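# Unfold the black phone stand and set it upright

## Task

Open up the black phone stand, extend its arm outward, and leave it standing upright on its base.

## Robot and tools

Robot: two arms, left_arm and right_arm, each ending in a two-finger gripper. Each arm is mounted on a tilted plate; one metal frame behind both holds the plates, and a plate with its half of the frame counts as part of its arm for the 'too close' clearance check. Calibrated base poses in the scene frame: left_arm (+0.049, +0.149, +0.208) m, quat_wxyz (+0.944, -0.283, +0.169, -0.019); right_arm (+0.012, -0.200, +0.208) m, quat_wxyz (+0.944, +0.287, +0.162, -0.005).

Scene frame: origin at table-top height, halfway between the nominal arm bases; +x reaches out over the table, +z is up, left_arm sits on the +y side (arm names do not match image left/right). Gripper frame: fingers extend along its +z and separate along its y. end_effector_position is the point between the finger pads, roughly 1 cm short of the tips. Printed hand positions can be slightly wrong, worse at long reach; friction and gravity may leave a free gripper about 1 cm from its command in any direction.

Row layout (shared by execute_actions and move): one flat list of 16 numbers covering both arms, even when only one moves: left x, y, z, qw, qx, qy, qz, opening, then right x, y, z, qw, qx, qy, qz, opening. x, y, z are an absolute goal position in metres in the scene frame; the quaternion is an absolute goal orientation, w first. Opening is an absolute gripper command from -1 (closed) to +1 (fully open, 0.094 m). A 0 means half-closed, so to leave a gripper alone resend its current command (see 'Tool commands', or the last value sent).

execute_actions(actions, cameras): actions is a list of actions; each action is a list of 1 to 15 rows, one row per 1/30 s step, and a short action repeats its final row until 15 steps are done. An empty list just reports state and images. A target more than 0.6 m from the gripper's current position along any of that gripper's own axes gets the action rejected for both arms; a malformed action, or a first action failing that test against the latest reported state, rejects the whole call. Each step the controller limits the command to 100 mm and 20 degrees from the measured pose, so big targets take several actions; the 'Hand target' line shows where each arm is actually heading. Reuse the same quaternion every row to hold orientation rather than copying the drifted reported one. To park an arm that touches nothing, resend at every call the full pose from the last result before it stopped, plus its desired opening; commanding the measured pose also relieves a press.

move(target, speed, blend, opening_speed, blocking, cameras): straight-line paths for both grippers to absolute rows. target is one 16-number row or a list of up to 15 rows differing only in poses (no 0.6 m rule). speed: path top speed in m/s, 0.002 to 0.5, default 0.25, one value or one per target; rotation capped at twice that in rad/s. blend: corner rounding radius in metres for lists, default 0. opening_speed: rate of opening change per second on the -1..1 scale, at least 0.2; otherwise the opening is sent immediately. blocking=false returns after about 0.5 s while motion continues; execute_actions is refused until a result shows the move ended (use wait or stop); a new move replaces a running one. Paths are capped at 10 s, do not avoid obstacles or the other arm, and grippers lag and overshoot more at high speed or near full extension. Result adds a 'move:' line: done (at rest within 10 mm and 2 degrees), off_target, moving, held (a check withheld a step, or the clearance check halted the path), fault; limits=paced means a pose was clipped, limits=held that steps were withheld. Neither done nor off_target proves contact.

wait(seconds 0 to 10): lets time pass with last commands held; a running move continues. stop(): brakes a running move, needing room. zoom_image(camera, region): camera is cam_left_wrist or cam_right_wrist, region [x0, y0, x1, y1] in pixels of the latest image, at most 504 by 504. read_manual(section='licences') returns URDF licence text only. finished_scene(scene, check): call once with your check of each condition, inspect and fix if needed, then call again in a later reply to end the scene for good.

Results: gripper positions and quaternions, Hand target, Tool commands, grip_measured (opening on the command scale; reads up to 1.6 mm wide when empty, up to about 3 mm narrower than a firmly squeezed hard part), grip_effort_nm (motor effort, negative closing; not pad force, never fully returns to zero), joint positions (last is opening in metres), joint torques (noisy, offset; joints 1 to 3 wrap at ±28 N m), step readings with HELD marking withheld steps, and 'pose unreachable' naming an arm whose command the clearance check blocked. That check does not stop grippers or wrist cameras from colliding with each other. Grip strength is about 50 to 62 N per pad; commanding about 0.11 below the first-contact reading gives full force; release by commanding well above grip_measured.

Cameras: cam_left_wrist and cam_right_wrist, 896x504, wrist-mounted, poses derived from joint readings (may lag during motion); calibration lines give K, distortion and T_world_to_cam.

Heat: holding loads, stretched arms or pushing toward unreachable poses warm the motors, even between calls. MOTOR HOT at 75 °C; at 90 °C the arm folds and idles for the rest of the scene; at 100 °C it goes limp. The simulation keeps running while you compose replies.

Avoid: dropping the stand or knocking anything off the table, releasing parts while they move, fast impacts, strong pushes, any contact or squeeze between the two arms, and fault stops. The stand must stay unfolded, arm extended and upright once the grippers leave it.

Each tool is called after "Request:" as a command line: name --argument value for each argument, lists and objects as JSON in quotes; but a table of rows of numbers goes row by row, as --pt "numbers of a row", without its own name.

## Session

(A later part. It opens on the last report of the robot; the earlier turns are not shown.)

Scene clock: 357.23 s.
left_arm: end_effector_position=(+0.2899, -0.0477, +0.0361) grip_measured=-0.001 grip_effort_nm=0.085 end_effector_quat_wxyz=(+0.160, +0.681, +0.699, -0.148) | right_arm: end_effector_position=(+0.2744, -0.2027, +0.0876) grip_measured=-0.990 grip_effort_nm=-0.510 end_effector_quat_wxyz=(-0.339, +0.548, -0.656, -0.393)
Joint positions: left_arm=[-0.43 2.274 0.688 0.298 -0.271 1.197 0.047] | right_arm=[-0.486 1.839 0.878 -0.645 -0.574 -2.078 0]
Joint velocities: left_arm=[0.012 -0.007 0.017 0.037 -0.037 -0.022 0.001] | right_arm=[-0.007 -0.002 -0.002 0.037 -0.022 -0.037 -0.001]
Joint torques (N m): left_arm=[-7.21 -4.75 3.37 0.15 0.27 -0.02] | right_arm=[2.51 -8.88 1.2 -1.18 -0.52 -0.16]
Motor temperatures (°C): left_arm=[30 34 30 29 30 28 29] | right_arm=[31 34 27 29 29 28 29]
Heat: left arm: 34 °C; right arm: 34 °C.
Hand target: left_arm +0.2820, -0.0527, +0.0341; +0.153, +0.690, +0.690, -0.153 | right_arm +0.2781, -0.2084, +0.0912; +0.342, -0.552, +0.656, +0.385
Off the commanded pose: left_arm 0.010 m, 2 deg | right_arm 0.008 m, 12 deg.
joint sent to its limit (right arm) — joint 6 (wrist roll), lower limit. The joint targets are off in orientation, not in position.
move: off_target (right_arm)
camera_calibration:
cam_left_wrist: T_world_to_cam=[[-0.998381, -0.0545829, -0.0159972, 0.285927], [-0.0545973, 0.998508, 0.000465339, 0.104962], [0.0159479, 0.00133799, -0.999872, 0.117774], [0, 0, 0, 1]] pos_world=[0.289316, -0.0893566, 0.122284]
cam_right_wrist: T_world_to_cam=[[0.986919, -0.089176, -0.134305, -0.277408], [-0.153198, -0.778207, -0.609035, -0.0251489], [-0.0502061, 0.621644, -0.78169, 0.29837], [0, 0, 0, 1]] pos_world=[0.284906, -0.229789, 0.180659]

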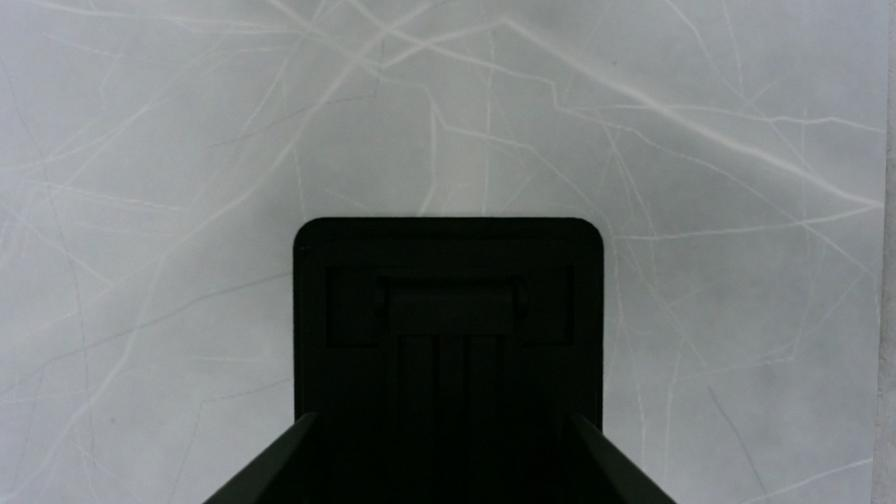

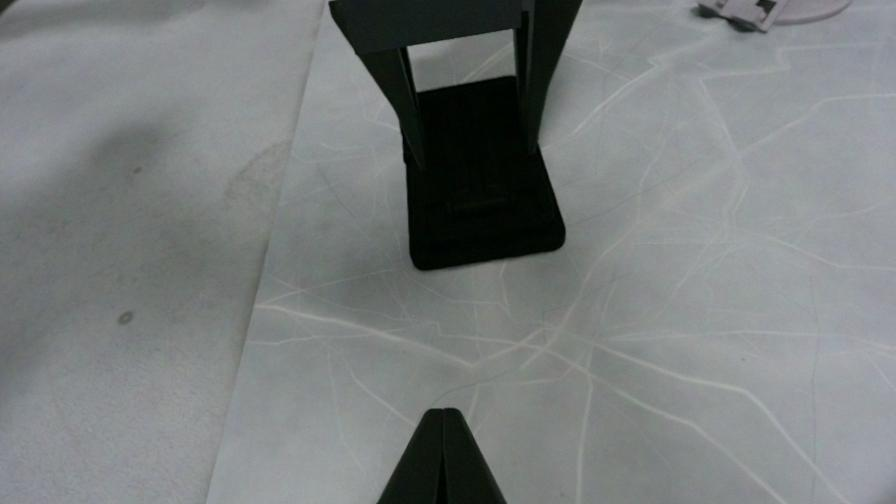

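Request:
move --pt "0.283 -0.048 0.07 0.2988 0.6409 0.6409 -0.2988 0.0 0.285 -0.209 0.06 0.4304 -0.561 0.561 0.4304 0.8" --pt "0.285 -0.066 0.022 0.2988 0.6409 0.6409 -0.2988 0.0 0.287 -0.18 0.03 0.4304 -0.561 0.561 0.4304 0.8" --speed 0.1

Request:
zoom_image --camera "cam_right_wrist" --region '[200, 0, 700, 400]'

Scene clock: 370.80 s.
left_arm: end_effector_position=(+0.2890, -0.0668, +0.0296) grip_measured=-0.001 grip_effort_nm=0.081 end_effector_quat_wxyz=(+0.308, +0.643, +0.636, -0.295) | right_arm: end_effector_position=(+0.2874, -0.1902, +0.0325) grip_measured=+0.798 grip_effort_nm=0.168 end_effector_quat_wxyz=(-0.348, +0.529, -0.661, -0.402)
Joint positions: left_arm=[-0.178 2.367 0.651 0.524 0.247 1.472 0.047] | right_arm=[-0.509 2.09 0.992 -0.525 -0.61 -2.078 0.084]
Joint velocities: left_arm=[-0.017 0.012 0.007 -0.007 -0.007 0.007 0] | right_arm=[-0.007 0.007 -0.002 -0.051 0.007 -0.007 0.001]
Joint torques (N m): left_arm=[-4.18 -4.38 1.35 0.2 0.41 -0.01] | right_arm=[4.48 -5.44 0.06 -0.81 -0.72 -0.19]
Motor temperatures (°C): left_arm=[30 34 30 29 30 28 28] | right_arm=[30 35 27 29 29 28 29]
Heat: left arm: 34 °C; right arm: 35 °C.
Hand target: left_arm +0.2842, -0.0652, +0.0207; +0.298, +0.641, +0.642, -0.297 | right_arm +0.2877, -0.1809, +0.0301; +0.360, -0.527, +0.653, +0.407
Off the commanded pose: left_arm 0.009 m, 1 deg | right_arm 0.011 m, 16 deg.
joint sent to its limit (right arm) — joint 6 (wrist roll), lower limit. The joint targets are off in orientation, not in position.
move: off_target (right_arm)
camera_calibration:
cam_left_wrist: T_world_to_cam=[[-0.999597, -0.0245282, -0.0142717, 0.286167], [-0.0160663, 0.903702, -0.42786, 0.119208], [0.023392, -0.427458, -0.903732, 0.077702], [0, 0, 0, 1]] pos_world=[0.286149, -0.0674952, 0.12531]
cam_right_wrist: T_world_to_cam=[[0.981367, -0.117301, -0.152179, -0.299693], [-0.187742, -0.753892, -0.629603, -0.0317723], [-0.0408731, 0.646442, -0.761867, 0.249629], [0, 0, 0, 1]] pos_world=[0.298347, -0.220478, 0.124573]

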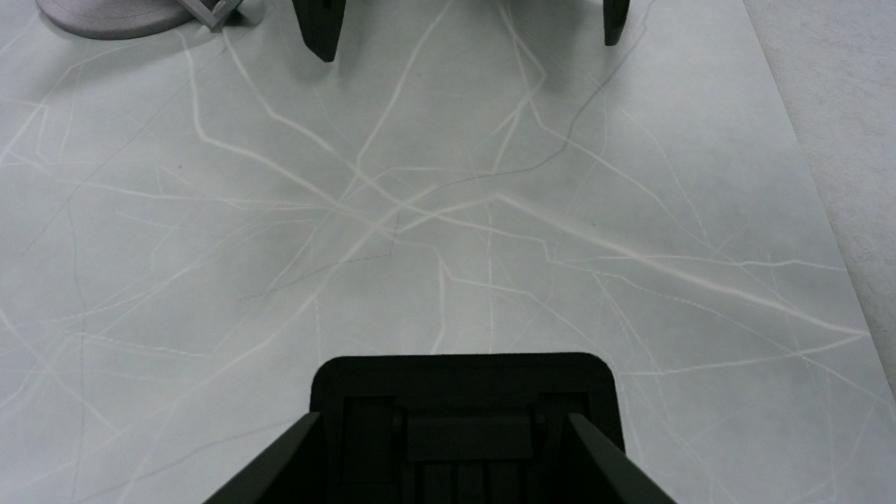

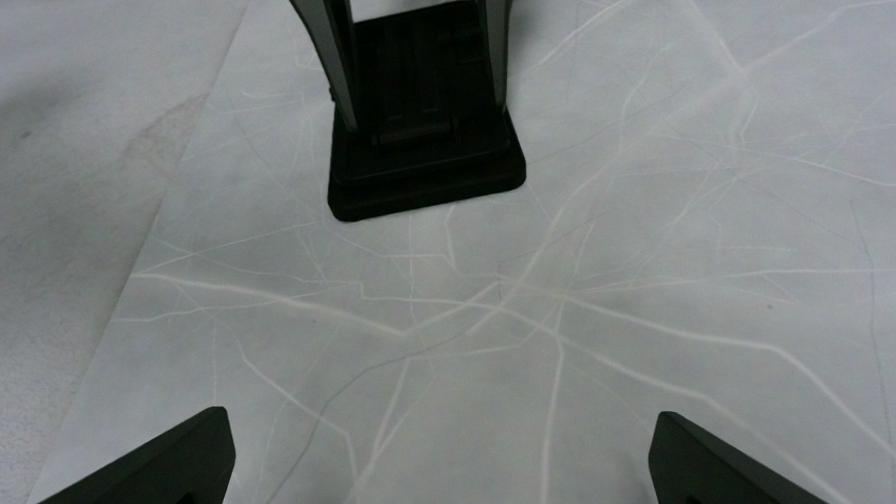

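Scaled by 1.008.

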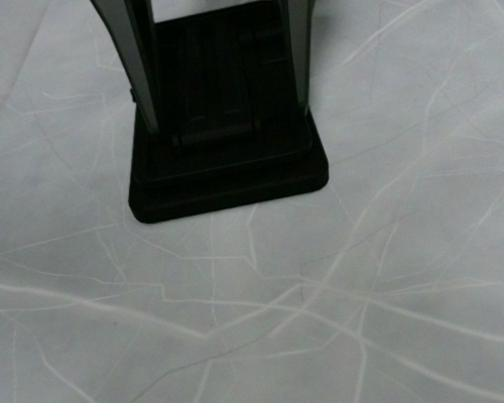

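Request:
move --target '[0.283,-0.045,0.019,0.2988,0.6409,0.6409,-0.2988,0.0,0.287,-0.18,0.03,0.4304,-0.561,0.561,0.4304,0.8]' --speed 0.08 --cameras '["cam_left_wrist"]'

Request:
move --target '[0.283,-0.045,0.019,0.2988,0.6409,0.6409,-0.2988,-0.7,0.287,-0.18,0.03,0.4304,-0.561,0.561,0.4304,0.8]' --opening_speed 0.7

Scene clock: 376.77 s.
left_arm: end_effector_position=(+0.2899, -0.0565, +0.0274) grip_measured=-0.001 grip_effort_nm=0.076 end_effector_quat_wxyz=(+0.324, +0.635, +0.631, -0.306) | right_arm: end_effector_position=(+0.2885, -0.1904, +0.0322) grip_measured=+0.798 grip_effort_nm=0.173 end_effector_quat_wxyz=(-0.350, +0.530, -0.661, -0.400)
Joint positions: left_arm=[-0.112 2.359 0.641 0.52 0.313 1.531 0.047] | right_arm=[-0.509 2.09 0.992 -0.52 -0.612 -2.078 0.084]
Joint velocities: left_arm=[0.022 0.007 -0.022 -0.022 -0.007 -0.007 0.001] | right_arm=[-0.012 0.007 -0.002 -0.051 -0.007 0.037 -0.001]
Joint torques (N m): left_arm=[-3.47 -7.34 -0.76 -0.28 0.05 0.14] | right_arm=[4.22 -5.37 -0.24 -0.8 -0.73 -0.13]
Motor temperatures (°C): left_arm=[30 34 30 29 30 28 28] | right_arm=[31 34 27 29 29 28 29]
Heat: left arm: 34 °C; right arm: 34 °C.
Hand target: left_arm +0.2825, -0.0450, +0.0190; +0.298, +0.641, +0.640, -0.299 | right_arm +0.2872, -0.1799, +0.0304; +0.361, -0.527, +0.653, +0.408
Off the commanded pose: left_arm 0.016 m, 3 deg | right_arm 0.011 m, 16 deg.
joint sent to its limit (right arm) — joint 6 (wrist roll), lower limit. The joint targets are off in orientation, not in position.
move: off_target (left_arm, right_arm)
camera_calibration:
cam_left_wrist: T_world_to_cam=[[-0.999332, -0.0320306, -0.0175874, 0.28693], [-0.0201445, 0.884463, -0.466175, 0.110133], [0.0304872, -0.465509, -0.884518, 0.0753549], [0, 0, 0, 1]] pos_world=[0.286659, -0.0531397, 0.12304]
Images, in order (width x height): cam_left_wrist 896x504.

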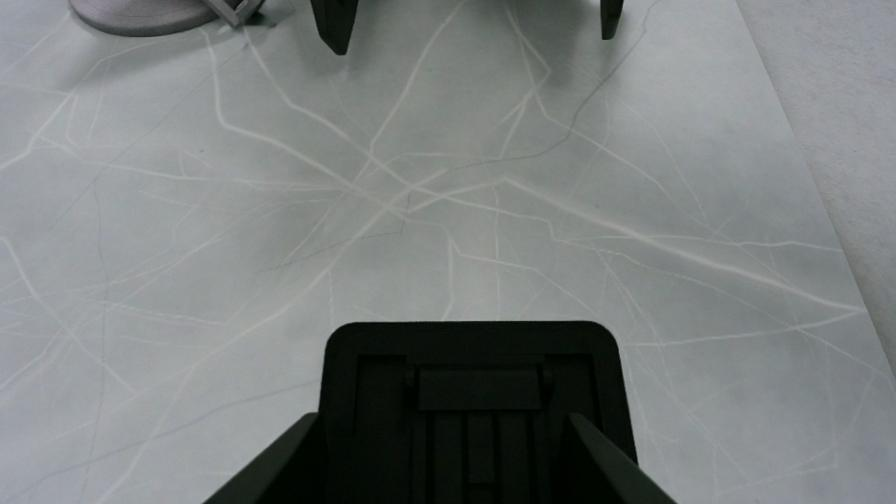

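Scene clock: 377.97 s.
left_arm: end_effector_position=(+0.2832, -0.0557, +0.0280) grip_measured=-0.487 grip_effort_nm=-1.009 end_effector_quat_wxyz=(+0.318, +0.640, +0.626, -0.311) | right_arm: end_effector_position=(+0.2887, -0.1904, +0.0322) grip_measured=+0.798 grip_effort_nm=0.159 end_effector_quat_wxyz=(-0.351, +0.529, -0.661, -0.399)
Joint positions: left_arm=[-0.112 2.356 0.633 0.504 0.313 1.544 0.024] | right_arm=[-0.509 2.09 0.992 -0.519 -0.613 -2.078 0.084]
Joint velocities: left_arm=[-0.012 0.002 0.007 -0.081 -0.007 0.037 0.001] | right_arm=[-0.002 -0.012 -0.002 0.022 -0.037 0.066 0]
Joint torques (N m): left_arm=[-3.43 -7.12 -0.14 -0.16 0.03 -0.01] | right_arm=[4.48 -5.09 -0.21 -0.79 -0.78 -0.16]
Motor temperatures (°C): left_arm=[30 34 30 29 30 28 28] | right_arm=[31 34 27 29 29 28 29]
Heat: left arm: 34 °C; right arm: 34 °C.
Hand target: left_arm +0.2830, -0.0450, +0.0192; +0.299, +0.641, +0.640, -0.299 | right_arm +0.2872, -0.1799, +0.0304; +0.361, -0.527, +0.653, +0.407
Off the commanded pose: left_arm 0.014 m, 3 deg | right_arm 0.011 m, 16 deg.
joint sent to its limit (right arm) — joint 6 (wrist roll), lower limit. The joint targets are off in orientation, not in position.
move: off_target (left_arm, right_arm)
camera_calibration:
cam_left_wrist: T_world_to_cam=[[-0.999874, -0.0122235, -0.0101465, 0.281338], [-0.00610255, 0.885245, -0.465085, 0.105617], [0.0146671, -0.464964, -0.885208, 0.0809438], [0, 0, 0, 1]] pos_world=[0.28076, -0.052422, 0.123628]
cam_right_wrist: T_world_to_cam=[[0.98174, -0.120937, -0.146834, -0.30201], [-0.187074, -0.753743, -0.62998, -0.0320473], [-0.0344869, 0.645945, -0.762604, 0.247654], [0, 0, 0, 1]] pos_world=[0.299041, -0.220651, 0.124328]

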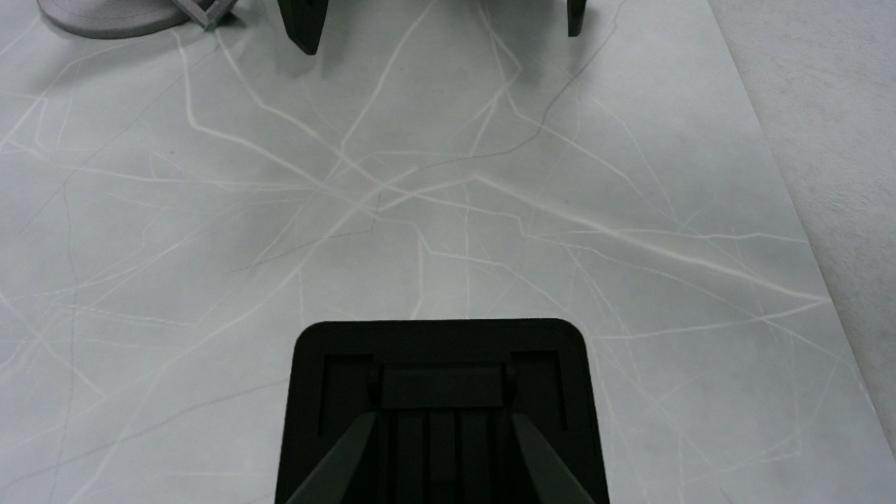

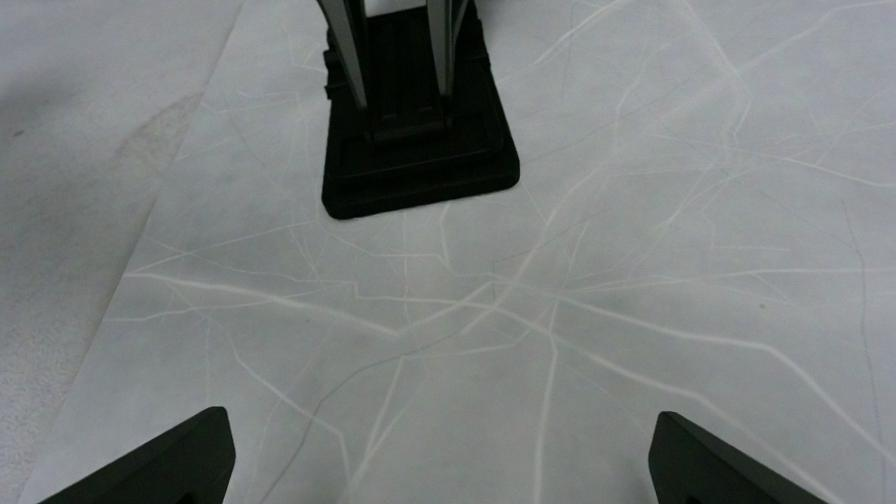

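Request:
move --target '[0.283,-0.045,0.019,0.2988,0.6409,0.6409,-0.2988,-0.7,0.282,-0.10,0.018,0.4304,-0.561,0.561,0.4304,0.95]' --speed 0.1

Scene clock: 382.77 s.
left_arm: end_effector_position=(+0.2832, -0.0557, +0.0280) grip_measured=-0.488 grip_effort_nm=-1.013 end_effector_quat_wxyz=(+0.318, +0.640, +0.626, -0.311) | right_arm: end_effector_position=(+0.2957, -0.1136, +0.0210) grip_measured=+0.948 grip_effort_nm=0.159 end_effector_quat_wxyz=(-0.409, +0.561, -0.598, -0.401)
Joint positions: left_arm=[-0.112 2.356 0.633 0.504 0.313 1.544 0.024] | right_arm=[-0.353 2.274 0.973 -0.27 -0.697 -2.081 0.091]
Joint velocities: left_arm=[0.017 -0.002 -0.002 0.066 -0.007 0.066 0] | right_arm=[0.002 0.002 -0.002 0.007 -0.007 0.11 0]
Joint torques (N m): left_arm=[-3.54 -7.08 -0.06 -0.14 0.06 -0.02] | right_arm=[4.56 -3.14 -0.7 -0.67 -0.87 -0.12]
Motor temperatures (°C): left_arm=[29 35 30 29 30 28 28] | right_arm=[31 34 27 29 30 28 29]
Heat: left arm: 35 °C; right arm: 34 °C.
Hand target: left_arm +0.2828, -0.0450, +0.0193; +0.299, +0.641, +0.641, -0.299 | right_arm +0.2838, -0.0999, +0.0183; -0.412, +0.550, -0.590, -0.423
Off the commanded pose: left_arm 0.014 m, 3 deg | right_arm 0.020 m, 6 deg.
joint sent to its limit (right arm) — joint 6 (wrist roll), lower limit. The joint targets are off in orientation, not in position.
move: off_target (left_arm, right_arm)
camera_calibration:
cam_left_wrist: T_world_to_cam=[[-0.999874, -0.0122235, -0.0101465, 0.281338], [-0.00610255, 0.885245, -0.465085, 0.105617], [0.0146671, -0.464964, -0.885208, 0.0809438], [0, 0, 0, 1]] pos_world=[0.28076, -0.052422, 0.123628]
cam_right_wrist: T_world_to_cam=[[0.99865, -0.0509142, -0.010316, -0.30117], [-0.0429676, -0.697941, -0.714865, -0.01438], [0.0291968, 0.714343, -0.699186, 0.177321], [0, 0, 0, 1]] pos_world=[0.294968, -0.152038, 0.110594]

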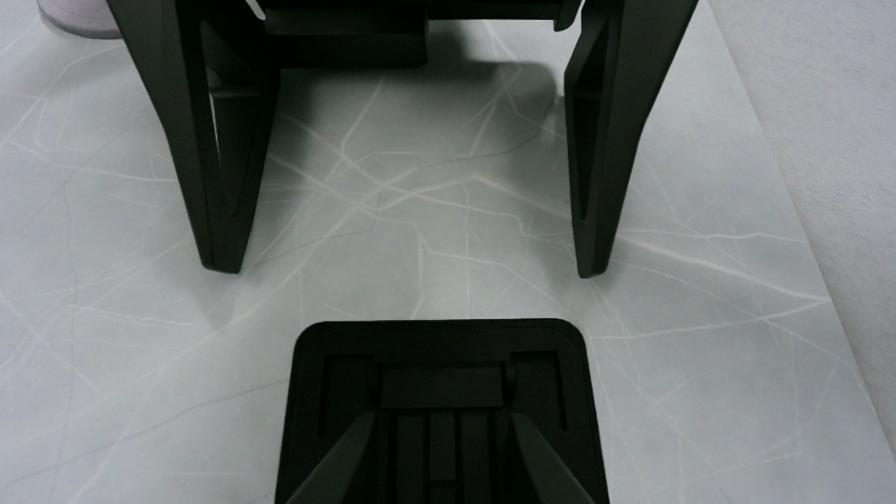

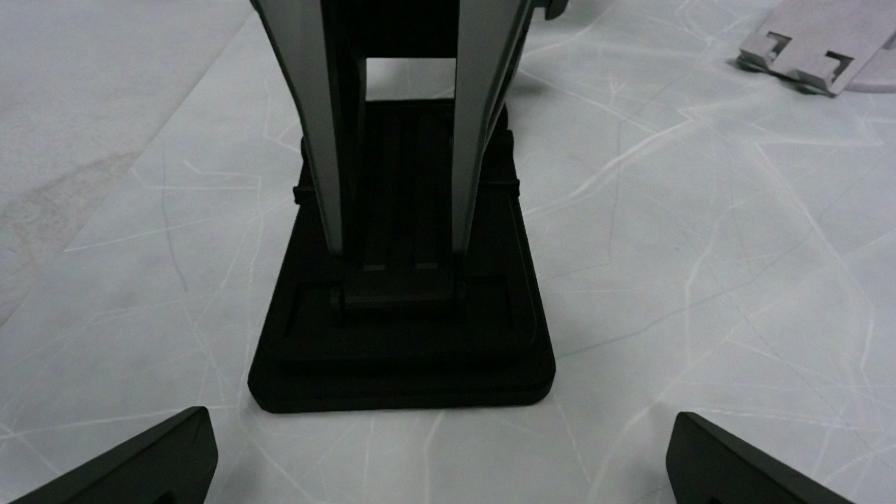

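Request:
move --pt "0.283 -0.045 0.019 0.2988 0.6409 0.6409 -0.2988 -0.7 0.27 -0.097 0.018 0.4304 -0.561 0.561 0.4304 0.95" --pt "0.283 -0.045 0.019 0.2988 0.6409 0.6409 -0.2988 -0.7 0.272 -0.070 0.018 0.4304 -0.561 0.561 0.4304 0.95" --speed 0.06

Scene clock: 386.67 s.
left_arm: end_effector_position=(+0.2832, -0.0557, +0.0280) grip_measured=-0.488 grip_effort_nm=-1.013 end_effector_quat_wxyz=(+0.318, +0.640, +0.626, -0.311) | right_arm: end_effector_position=(+0.2892, -0.0833, +0.0224) grip_measured=+0.948 grip_effort_nm=0.164 end_effector_quat_wxyz=(-0.432, +0.573, -0.572, -0.399)
Joint positions: left_arm=[-0.112 2.356 0.633 0.504 0.313 1.544 0.024] | right_arm=[-0.292 2.331 0.935 -0.149 -0.726 -2.081 0.091]
Joint velocities: left_arm=[-0.002 -0.022 0.017 0.022 0.022 0.037 -0.001] | right_arm=[-0.017 -0.007 -0.012 -0.037 0.022 -0.037 0]
Joint torques (N m): left_arm=[-3.47 -7.06 -0.12 -0.16 0.03 -0.03] | right_arm=[4.48 -2.06 -0.66 -0.84 -0.88 -0.13]
Motor temperatures (°C): left_arm=[29 36 29 29 30 28 28] | right_arm=[31 34 27 29 30 28 29]
Heat: left arm: 36 °C; right arm: 34 °C.
Hand target: left_arm +0.2828, -0.0450, +0.0193; +0.299, +0.641, +0.641, -0.299 | right_arm +0.2726, -0.0701, +0.0187; -0.427, +0.559, -0.566, -0.429
Off the commanded pose: left_arm 0.014 m, 3 deg | right_arm 0.022 m, 4 deg.
joint sent to its limit (right arm) — joint 6 (wrist roll), lower limit. The joint targets still meet the commanded pose.
move: off_target (left_arm, right_arm)
camera_calibration:
cam_left_wrist: T_world_to_cam=[[-0.999874, -0.0122235, -0.0101465, 0.281338], [-0.00610255, 0.885245, -0.465085, 0.105617], [0.0146671, -0.464964, -0.885208, 0.0809438], [0, 0, 0, 1]] pos_world=[0.28076, -0.052422, 0.123628]
cam_right_wrist: T_world_to_cam=[[0.998432, -0.0281407, 0.0483862, -0.29241], [0.016783, -0.674161, -0.738394, -0.00729234], [0.0533991, 0.738048, -0.672632, 0.151248], [0, 0, 0, 1]] pos_world=[0.283998, -0.124773, 0.110498]

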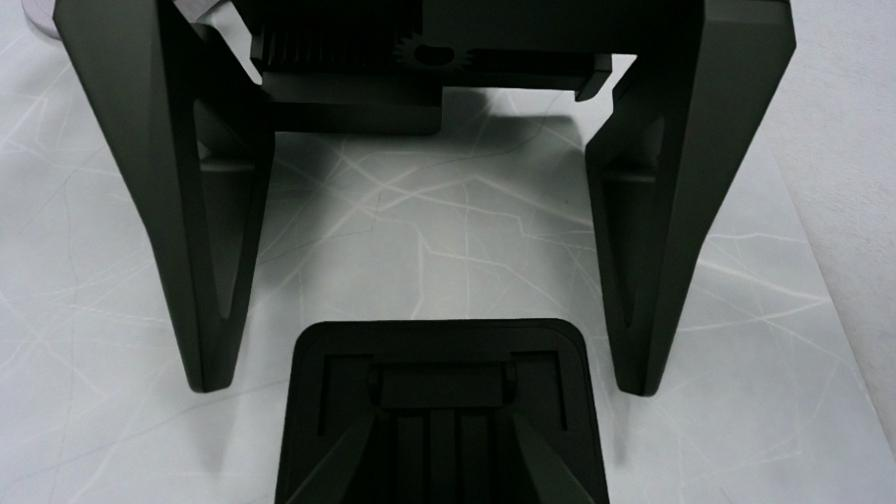

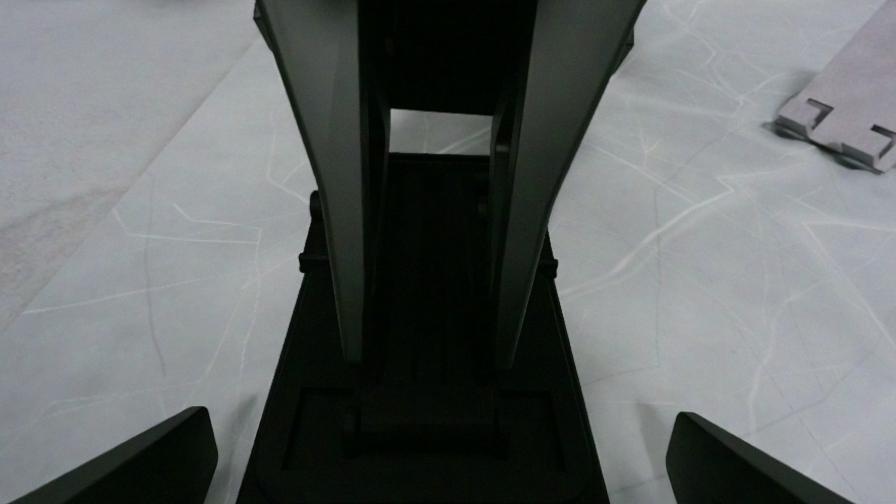

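Request:
move --pt "0.283 -0.045 0.019 0.2988 0.6409 0.6409 -0.2988 -0.7 0.271 -0.062 0.002 0.4304 -0.561 0.561 0.4304 0.95" --speed 0.05

Request:
move --pt "0.283 -0.045 0.019 0.2988 0.6409 0.6409 -0.2988 -0.7 0.271 -0.062 0.002 0.4304 -0.561 0.561 0.4304 0.3" --opening_speed 0.5

Scene clock: 392.17 s.
left_arm: end_effector_position=(+0.2832, -0.0557, +0.0280) grip_measured=-0.488 grip_effort_nm=-1.018 end_effector_quat_wxyz=(+0.318, +0.640, +0.626, -0.311) | right_arm: end_effector_position=(+0.2972, -0.0759, +0.0237) grip_measured=+0.948 grip_effort_nm=0.164 end_effector_quat_wxyz=(-0.447, +0.567, -0.566, -0.397)
Joint positions: left_arm=[-0.112 2.356 0.633 0.504 0.313 1.544 0.024] | right_arm=[-0.274 2.353 0.952 -0.121 -0.758 -2.067 0.092]
Joint velocities: left_arm=[0.002 0.002 0.002 0.037 -0.037 -0.066 -0.001] | right_arm=[-0.007 0.002 -0.002 -0.051 0.022 -0.007 0.001]
Joint torques (N m): left_arm=[-3.45 -7.2 -0.01 -0.17 0.01 -0.02] | right_arm=[2.81 0.76 0.61 -0.7 -0.58 -0.27]
Motor temperatures (°C): left_arm=[29 36 29 29 30 28 29] | right_arm=[31 33 27 29 30 28 29]
Heat: left arm: 36 °C; right arm: 33 °C.
Hand target: left_arm +0.2828, -0.0450, +0.0193; +0.299, +0.641, +0.641, -0.299 | right_arm +0.2708, -0.0632, +0.0053; -0.428, +0.559, -0.567, -0.428
Off the commanded pose: left_arm 0.014 m, 3 deg | right_arm 0.037 m, 4 deg.
joint sent to its limit (right arm) — joint 6 (wrist roll), lower limit. The joint targets are off in position, not in orientation.
move: off_target (left_arm, right_arm)
camera_calibration:
cam_left_wrist: T_world_to_cam=[[-0.999874, -0.0122235, -0.0101465, 0.281338], [-0.00610255, 0.885245, -0.465085, 0.105617], [0.0146671, -0.464964, -0.885208, 0.0809438], [0, 0, 0, 1]] pos_world=[0.28076, -0.052422, 0.123628]
cam_right_wrist: T_world_to_cam=[[0.996771, -0.0429976, 0.0678089, -0.301338], [0.0230914, -0.655336, -0.754984, -0.00150198], [0.0769001, 0.754113, -0.652227, 0.139996], [0, 0, 0, 1]] pos_world=[0.289634, -0.119514, 0.110609]

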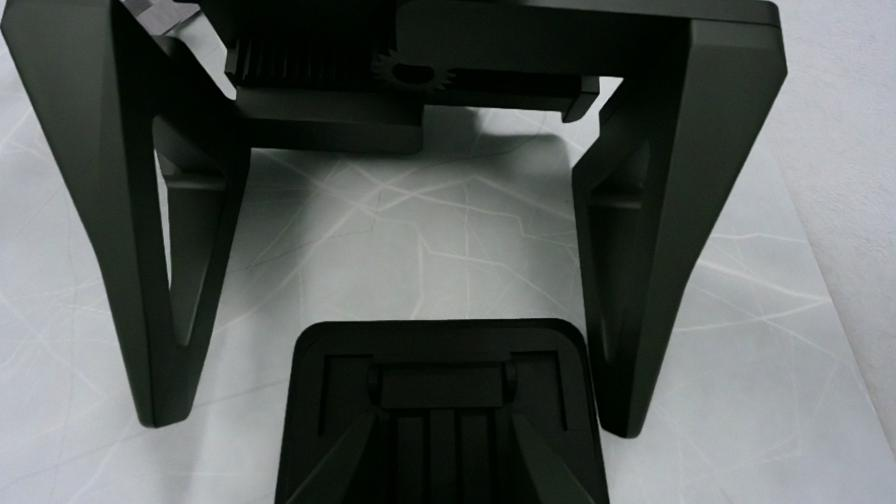

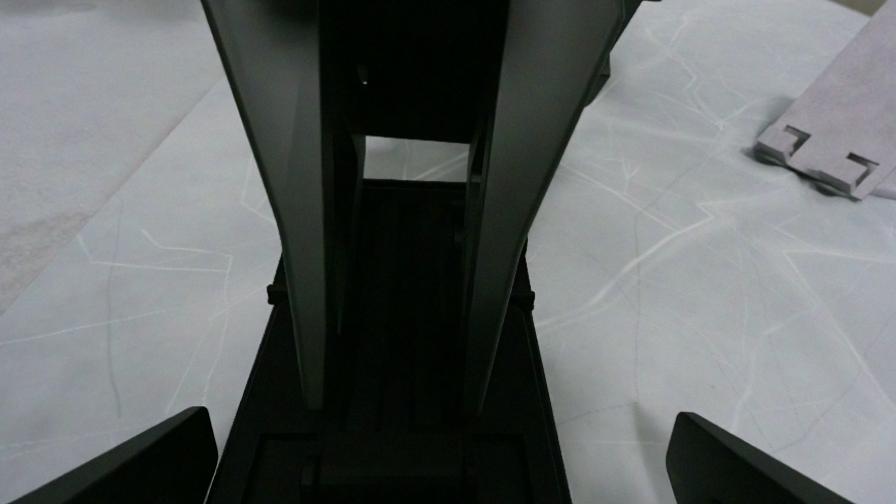

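Scene clock: 393.67 s.
left_arm: end_effector_position=(+0.2920, -0.0544, +0.0285) grip_measured=-0.489 grip_effort_nm=-1.013 end_effector_quat_wxyz=(+0.328, +0.635, +0.631, -0.301) | right_arm: end_effector_position=(+0.2974, -0.0759, +0.0230) grip_measured=+0.324 grip_effort_nm=-0.906 end_effector_quat_wxyz=(-0.447, +0.568, -0.567, -0.396)
Joint positions: left_arm=[-0.109 2.35 0.633 0.531 0.313 1.537 0.024] | right_arm=[-0.274 2.354 0.951 -0.117 -0.755 -2.065 0.062]
Joint velocities: left_arm=[-0.022 0.017 -0.027 -0.022 -0.007 -0.007 0] | right_arm=[-0.022 0.002 -0.002 0.037 -0.037 0.022 -0.001]
Joint torques (N m): left_arm=[-3.79 -6.78 -0.18 -0.38 0.06 0.06] | right_arm=[2.97 0.81 0.49 -0.67 -0.57 -0.32]
Motor temperatures (°C): left_arm=[29 36 29 29 30 28 29] | right_arm=[31 33 27 29 30 28 29]
Heat: left arm: 36 °C; right arm: 33 °C.
Hand target: left_arm +0.2829, -0.0449, +0.0195; +0.299, +0.641, +0.641, -0.299 | right_arm +0.2706, -0.0630, +0.0051; -0.428, +0.559, -0.567, -0.428
Off the commanded pose: left_arm 0.016 m, 4 deg | right_arm 0.036 m, 4 deg.
joint sent to its limit (right arm) — joint 6 (wrist roll), lower limit. The joint targets still meet the commanded pose.
move: off_target (left_arm, right_arm)
camera_calibration:
cam_left_wrist: T_world_to_cam=[[-0.99886, -0.0373427, -0.0297475, 0.288988], [-0.0192233, 0.884909, -0.465368, 0.108594], [0.0437019, -0.464265, -0.884617, 0.073423], [0, 0, 0, 1]] pos_world=[0.287537, -0.0512165, 0.124084]
cam_right_wrist: T_world_to_cam=[[0.99666, -0.0437876, 0.0689266, -0.301593], [0.0231681, -0.657764, -0.752867, -0.00238893], [0.0783037, 0.75195, -0.654553, 0.138982], [0, 0, 0, 1]] pos_world=[0.289758, -0.119285, 0.109961]

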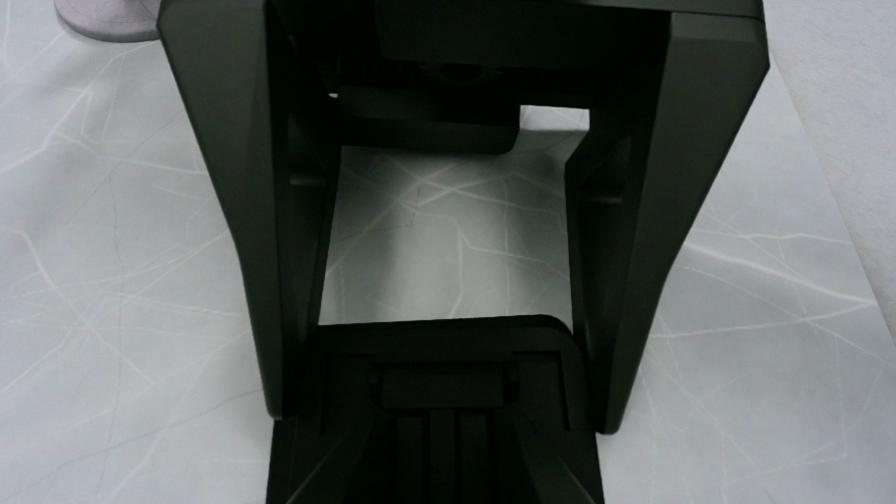

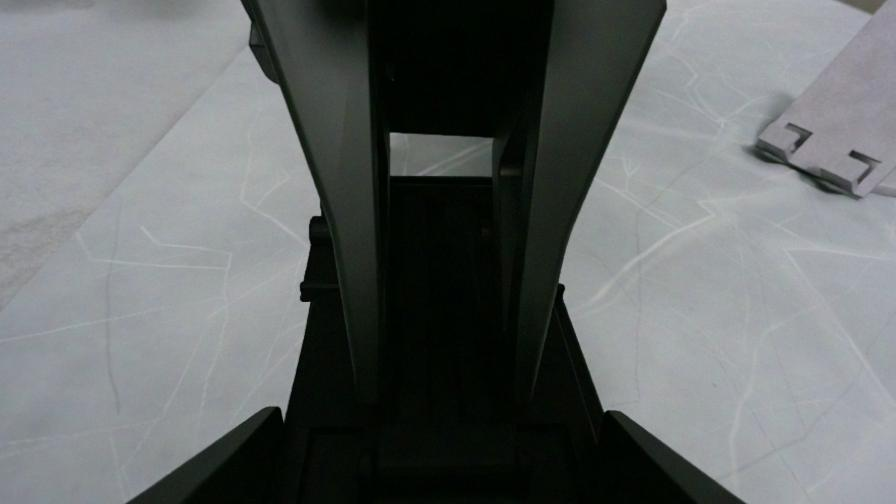

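Request:
move --target '[0.283,-0.045,0.019,0.2988,0.6409,0.6409,-0.2988,-0.7,0.29,-0.073,0.023,0.4304,-0.561,0.561,0.4304,0.95]' --opening_speed 0.7 --cameras '[]'

Request:
move --pt "0.283 -0.045 0.03 0.2988 0.6409 0.6409 -0.2988 -0.7 0.28 -0.12 0.025 0.4304 -0.561 0.561 0.4304 0.95" --pt "0.283 -0.045 0.09 0.2988 0.6409 0.6409 -0.2988 -0.7 0.272 -0.115 0.04 0.4545 -0.5417 0.5417 0.4545 0.95" --speed 0.08

Scene clock: 405.70 s.
left_arm: end_effector_position=(+0.2921, -0.0544, +0.0286) grip_measured=-0.489 grip_effort_nm=-1.013 end_effector_quat_wxyz=(+0.328, +0.635, +0.631, -0.301) | right_arm: end_effector_position=(+0.3014, -0.0753, +0.0275) grip_measured=+0.948 grip_effort_nm=0.168 end_effector_quat_wxyz=(-0.443, +0.568, -0.561, -0.408)
Joint positions: left_arm=[-0.109 2.35 0.633 0.531 0.313 1.537 0.024] | right_arm=[-0.262 2.351 0.986 -0.181 -0.756 -2.066 0.091]
Joint velocities: left_arm=[-0.002 -0.007 -0.002 -0.022 -0.022 0.022 0.001] | right_arm=[-0.007 0.007 -0.017 0.051 0.007 -0.037 0]
Joint torques (N m): left_arm=[-3.85 -6.61 -0.02 -0.38 0.03 0.06] | right_arm=[3.86 -4.79 0.24 -1.08 -0.61 -0.13]
Motor temperatures (°C): left_arm=[29 37 29 29 30 28 29] | right_arm=[31 33 27 29 30 28 29]
Heat: left arm: 37 °C; right arm: 33 °C.
Hand target: left_arm +0.2828, -0.0451, +0.0194; +0.299, +0.641, +0.640, -0.299 | right_arm +0.2903, -0.0730, +0.0234; -0.430, +0.561, -0.562, -0.430
Off the commanded pose: left_arm 0.016 m, 4 deg | right_arm 0.012 m, 3 deg.
move: off_target (left_arm, right_arm)
No camera images: "cameras" was empty.

Scene clock: 407.77 s.
left_arm: end_effector_position=(+0.2861, -0.0413, +0.0825) grip_measured=-0.489 grip_effort_nm=-1.018 end_effector_quat_wxyz=(+0.295, +0.638, +0.648, -0.292) | right_arm: end_effector_position=(+0.2726, -0.1118, +0.0323) grip_measured=+0.948 grip_effort_nm=0.168 end_effector_quat_wxyz=(-0.407, +0.534, -0.605, -0.428)
Joint positions: left_arm=[-0.241 2.069 0.523 0.36 0.2 1.386 0.024] | right_arm=[-0.381 2.254 0.896 -0.272 -0.73 -2.077 0.091]
Joint velocities: left_arm=[-0.002 0.002 0.012 -0.022 0.022 0.037 -0.001] | right_arm=[-0.002 -0.002 -0.012 0.037 0.007 0.022 0.001]
Joint torques (N m): left_arm=[-6.87 -7.41 1.44 0.08 0.57 -0.11] | right_arm=[3.07 -8.35 -1.96 -1.16 -0.86 -0.14]
Motor temperatures (°C): left_arm=[29 37 29 29 30 28 29] | right_arm=[31 33 27 29 30 28 29]
Heat: left arm: 37 °C; right arm: 33 °C.
Hand target: left_arm +0.2836, -0.0454, +0.0906; +0.300, +0.640, +0.641, -0.299 | right_arm +0.2715, -0.1142, +0.0396; +0.415, -0.524, +0.604, +0.434
Off the commanded pose: left_arm 0.009 m, 1 deg | right_arm 0.008 m, 10 deg.
joint sent to its limit (right arm) — joint 6 (wrist roll), lower limit. The joint targets are off in orientation, not in position.
move: off_target (right_arm)
camera_calibration:
cam_left_wrist: T_world_to_cam=[[-0.99915, -0.0404109, 0.00811254, 0.281998], [-0.0402299, 0.913321, -0.405249, 0.124216], [0.00896712, -0.405231, -0.91417, 0.142287], [0, 0, 0, 1]] pos_world=[0.285479, -0.0443947, 0.178125]
cam_right_wrist: T_world_to_cam=[[0.995209, -0.0654173, -0.0726588, -0.276575], [-0.0977686, -0.664725, -0.740663, 0.0134588], [0.000154024, 0.744219, -0.667936, 0.194849], [0, 0, 0, 1]] pos_world=[0.276536, -0.154156, 0.120019]

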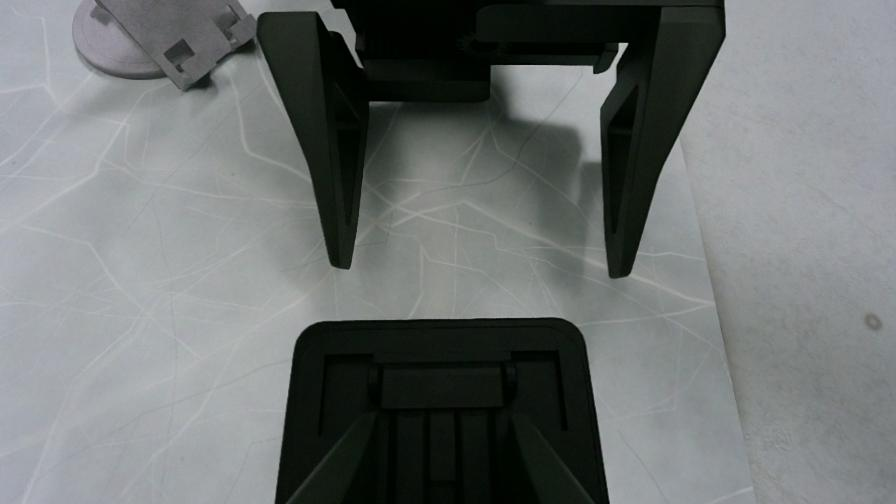

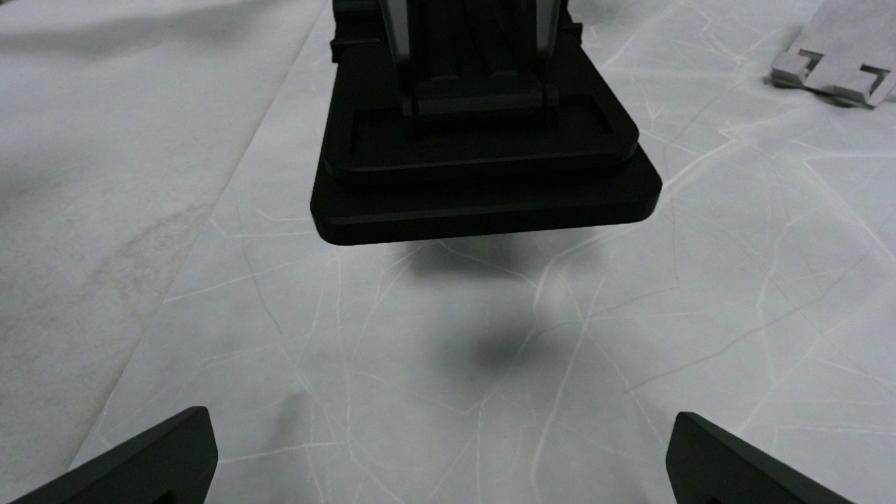

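Request:
move --pt "0.283 -0.045 0.09 0.2988 0.6409 0.6409 -0.2988 -0.7 0.284 -0.115 0.07 0.4545 -0.5417 0.5417 0.4545 0.95" --pt "0.283 -0.045 0.09 0.2988 0.6409 0.6409 -0.2988 -0.7 0.281 -0.078 0.072 0.4545 -0.5417 0.5417 0.4545 0.95" --speed 0.06

Scene clock: 415.07 s.
left_arm: end_effector_position=(+0.2858, -0.0410, +0.0821) grip_measured=-0.489 grip_effort_nm=-1.013 end_effector_quat_wxyz=(+0.294, +0.638, +0.649, -0.292) | right_arm: end_effector_position=(+0.2843, -0.0870, +0.0720) grip_measured=+0.948 grip_effort_nm=0.168 end_effector_quat_wxyz=(-0.443, +0.544, -0.555, -0.447)
Joint positions: left_arm=[-0.241 2.069 0.523 0.359 0.198 1.385 0.024] | right_arm=[-0.269 2.211 0.896 -0.317 -0.804 -2.077 0.091]
Joint velocities: left_arm=[-0.022 -0.017 -0.007 0.022 0.051 0.037 -0.001] | right_arm=[-0.022 -0.002 -0.017 -0.051 -0.007 0.081 0]
Joint torques (N m): left_arm=[-6.86 -7.27 1.35 0.06 0.6 -0.1] | right_arm=[5.52 -4.25 -0.36 -0.63 -0.88 -0.13]
Motor temperatures (°C): left_arm=[29 37 29 29 30 28 29] | right_arm=[31 34 27 29 30 28 29]
Heat: left arm: 37 °C; right arm: 34 °C.
Hand target: left_arm +0.2829, -0.0451, +0.0898; +0.299, +0.641, +0.641, -0.299 | right_arm +0.2813, -0.0778, +0.0726; -0.452, +0.540, -0.545, -0.454
Off the commanded pose: left_arm 0.009 m, 1 deg | right_arm 0.010 m, 2 deg.
joint sent to its limit (right arm) — joint 6 (wrist roll), lower limit. The joint targets still meet the commanded pose.
move: done
camera_calibration:
cam_left_wrist: T_world_to_cam=[[-0.999134, -0.0405593, 0.00924371, 0.281703], [-0.0408437, 0.914301, -0.402971, 0.12383], [0.00789271, -0.403, -0.915166, 0.142577], [0, 0, 0, 1]] pos_world=[0.285391, -0.044334, 0.177777]
cam_right_wrist: T_world_to_cam=[[0.999921, -0.0112872, -0.0054791, -0.285103], [-0.0110981, -0.59198, -0.805877, 0.0469139], [0.00585255, 0.805874, -0.592058, 0.201198], [0, 0, 0, 1]] pos_world=[0.284424, -0.137586, 0.155366]

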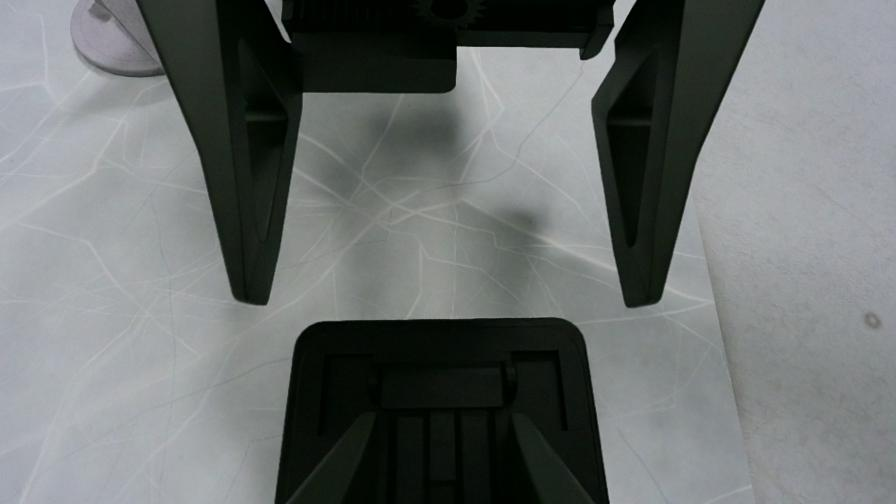

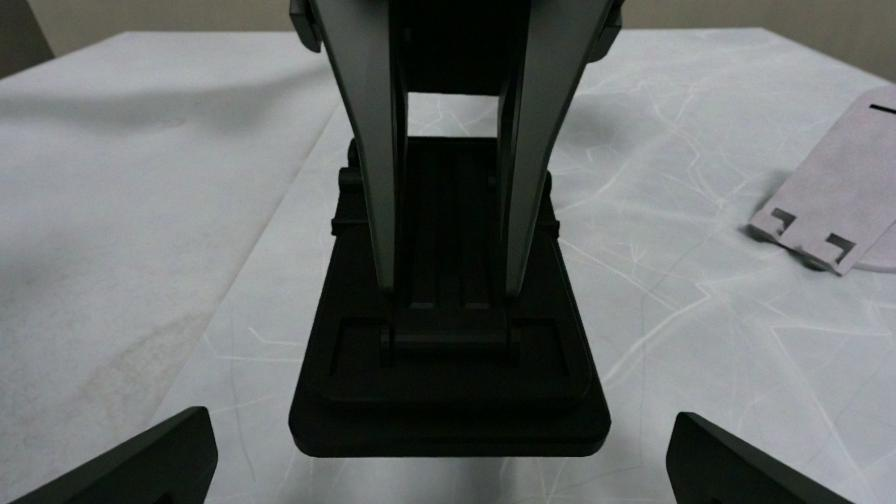

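Request:
move --pt "0.283 -0.045 0.09 0.2988 0.6409 0.6409 -0.2988 -0.7 0.281 -0.080 0.061 0.4545 -0.5417 0.5417 0.4545 0.95" --pt "0.283 -0.045 0.09 0.2988 0.6409 0.6409 -0.2988 -0.7 0.280 -0.060 0.060 0.4545 -0.5417 0.5417 0.4545 0.95" --speed 0.05

Scene clock: 419.90 s.
left_arm: end_effector_position=(+0.2859, -0.0410, +0.0821) grip_measured=-0.489 grip_effort_nm=-1.009 end_effector_quat_wxyz=(+0.294, +0.638, +0.649, -0.292) | right_arm: end_effector_position=(+0.2848, -0.0698, +0.0593) grip_measured=+0.948 grip_effort_nm=0.168 end_effector_quat_wxyz=(-0.450, +0.551, -0.546, -0.443)
Joint positions: left_arm=[-0.241 2.069 0.523 0.359 0.197 1.385 0.024] | right_arm=[-0.241 2.288 0.914 -0.233 -0.808 -2.068 0.091]
Joint velocities: left_arm=[-0.007 -0.027 -0.007 -0.066 -0.051 0.037 0] | right_arm=[-0.012 0.012 0.012 -0.081 0.051 -0.022 0]
Joint torques (N m): left_arm=[-6.72 -7.16 1.39 0.06 0.61 -0.07] | right_arm=[6.09 -4.33 -0.79 -0.57 -0.93 0.04]
Motor temperatures (°C): left_arm=[30 37 29 29 30 28 29] | right_arm=[31 34 27 29 30 28 29]
Heat: left arm: 37 °C; right arm: 34 °C.
Hand target: left_arm +0.2830, -0.0451, +0.0898; +0.299, +0.641, +0.641, -0.299 | right_arm +0.2804, -0.0603, +0.0601; -0.454, +0.542, -0.541, -0.455
Off the commanded pose: left_arm 0.009 m, 1 deg | right_arm 0.011 m, 2 deg.
move: off_target (right_arm)
camera_calibration:
cam_left_wrist: T_world_to_cam=[[-0.999133, -0.0406144, 0.00918802, 0.281719], [-0.0408747, 0.91445, -0.402629, 0.123757], [0.00795057, -0.402656, -0.915317, 0.142558], [0, 0, 0, 1]] pos_world=[0.285399, -0.0443259, 0.177726]
cam_right_wrist: T_world_to_cam=[[0.999759, -0.00437064, 0.0215274, -0.286548], [0.0148321, -0.588564, -0.808314, 0.0397914], [0.0162031, 0.808438, -0.588358, 0.176803], [0, 0, 0, 1]] pos_world=[0.283024, -0.120767, 0.142356]

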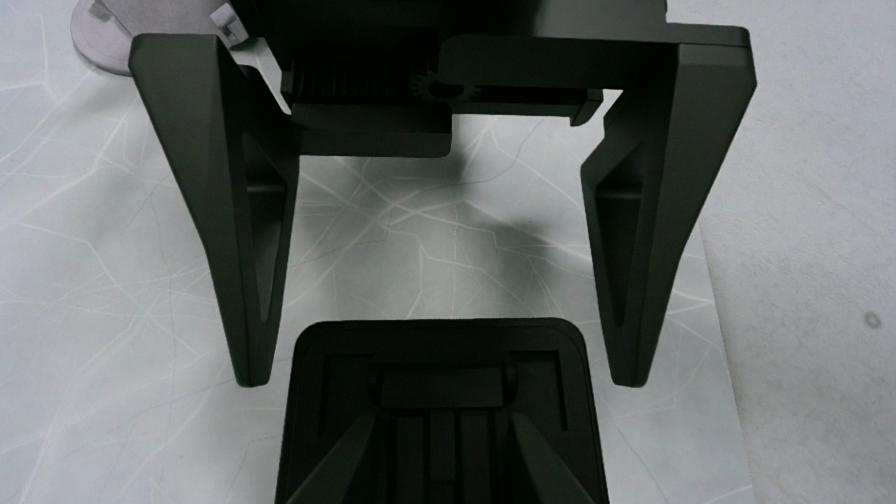

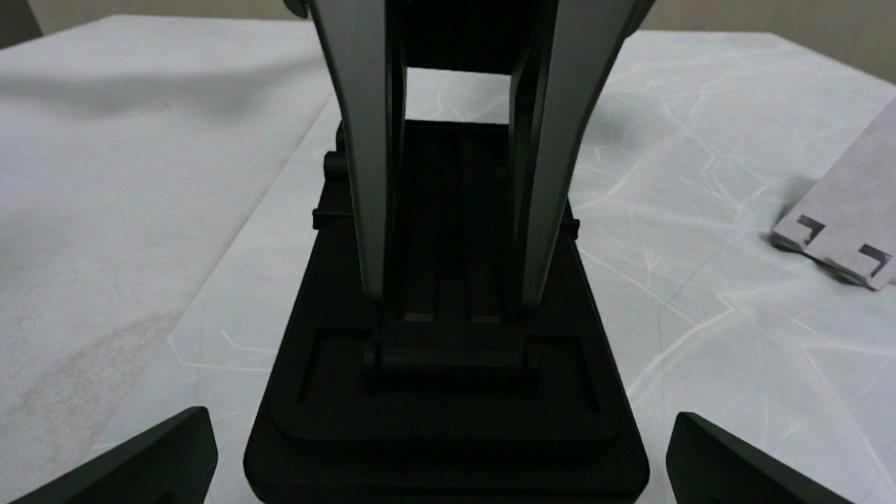

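Request:
move --target '[0.283,-0.045,0.09,0.2988,0.6409,0.6409,-0.2988,-0.7,0.280,-0.060,0.060,0.4545,-0.5417,0.5417,0.4545,0.3]' --opening_speed 0.5

Scene clock: 422.57 s.
left_arm: end_effector_position=(+0.2856, -0.0409, +0.0820) grip_measured=-0.489 grip_effort_nm=-1.013 end_effector_quat_wxyz=(+0.293, +0.638, +0.649, -0.292) | right_arm: end_effector_position=(+0.2855, -0.0698, +0.0590) grip_measured=+0.487 grip_effort_nm=-0.984 end_effector_quat_wxyz=(-0.451, +0.551, -0.547, -0.441)
Joint positions: left_arm=[-0.241 2.069 0.523 0.358 0.197 1.385 0.024] | right_arm=[-0.241 2.288 0.914 -0.229 -0.809 -2.067 0.07]
Joint velocities: left_arm=[-0.022 -0.012 -0.012 -0.037 -0.037 -0.007 0] | right_arm=[-0.007 0.002 0.002 -0.066 -0.007 0.022 0]
Joint torques (N m): left_arm=[-6.76 -7.17 1.39 0.07 0.59 -0.11] | right_arm=[5.9 -4.41 -0.94 -0.54 -0.88 0.1]
Motor temperatures (°C): left_arm=[30 37 29 29 30 28 29] | right_arm=[31 34 27 29 30 28 29]
Heat: left arm: 37 °C; right arm: 34 °C.
Hand target: left_arm +0.2829, -0.0451, +0.0898; +0.299, +0.641, +0.641, -0.299 | right_arm +0.2800, -0.0603, +0.0601; -0.454, +0.542, -0.542, -0.455
Off the commanded pose: left_arm 0.009 m, 1 deg | right_arm 0.011 m, 2 deg.
move: off_target (right_arm)
camera_calibration:
cam_left_wrist: T_world_to_cam=[[-0.99915, -0.0399876, 0.010021, 0.28142], [-0.0406405, 0.914704, -0.402076, 0.123541], [0.00691176, -0.402142, -0.915551, 0.142846], [0, 0, 0, 1]] pos_world=[0.285214, -0.0443057, 0.177636]
cam_right_wrist: T_world_to_cam=[[0.999691, -0.00664648, 0.0239378, -0.287573], [0.0154212, -0.589424, -0.807677, 0.0392232], [0.0194777, 0.807797, -0.589139, 0.175729], [0, 0, 0, 1]] pos_world=[0.283457, -0.120746, 0.142092]

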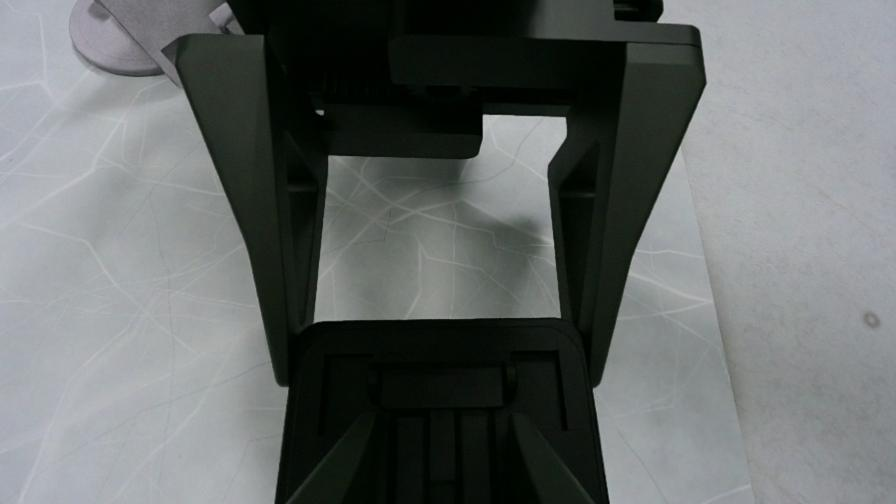

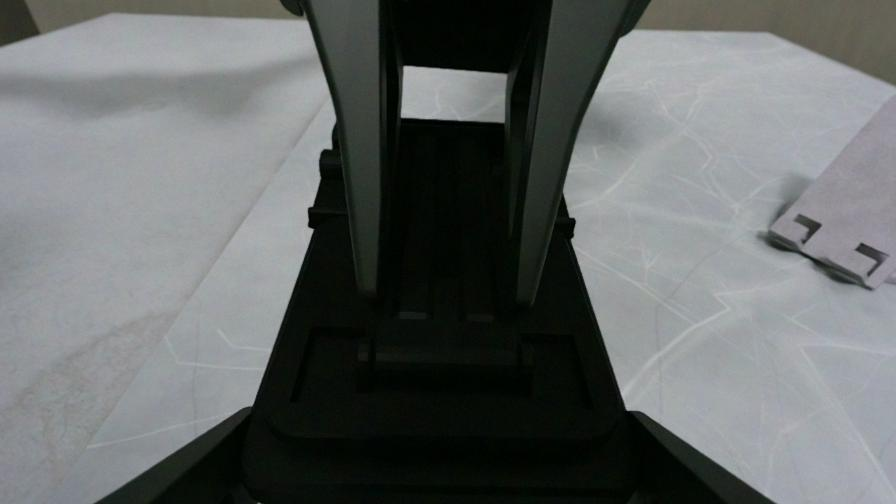

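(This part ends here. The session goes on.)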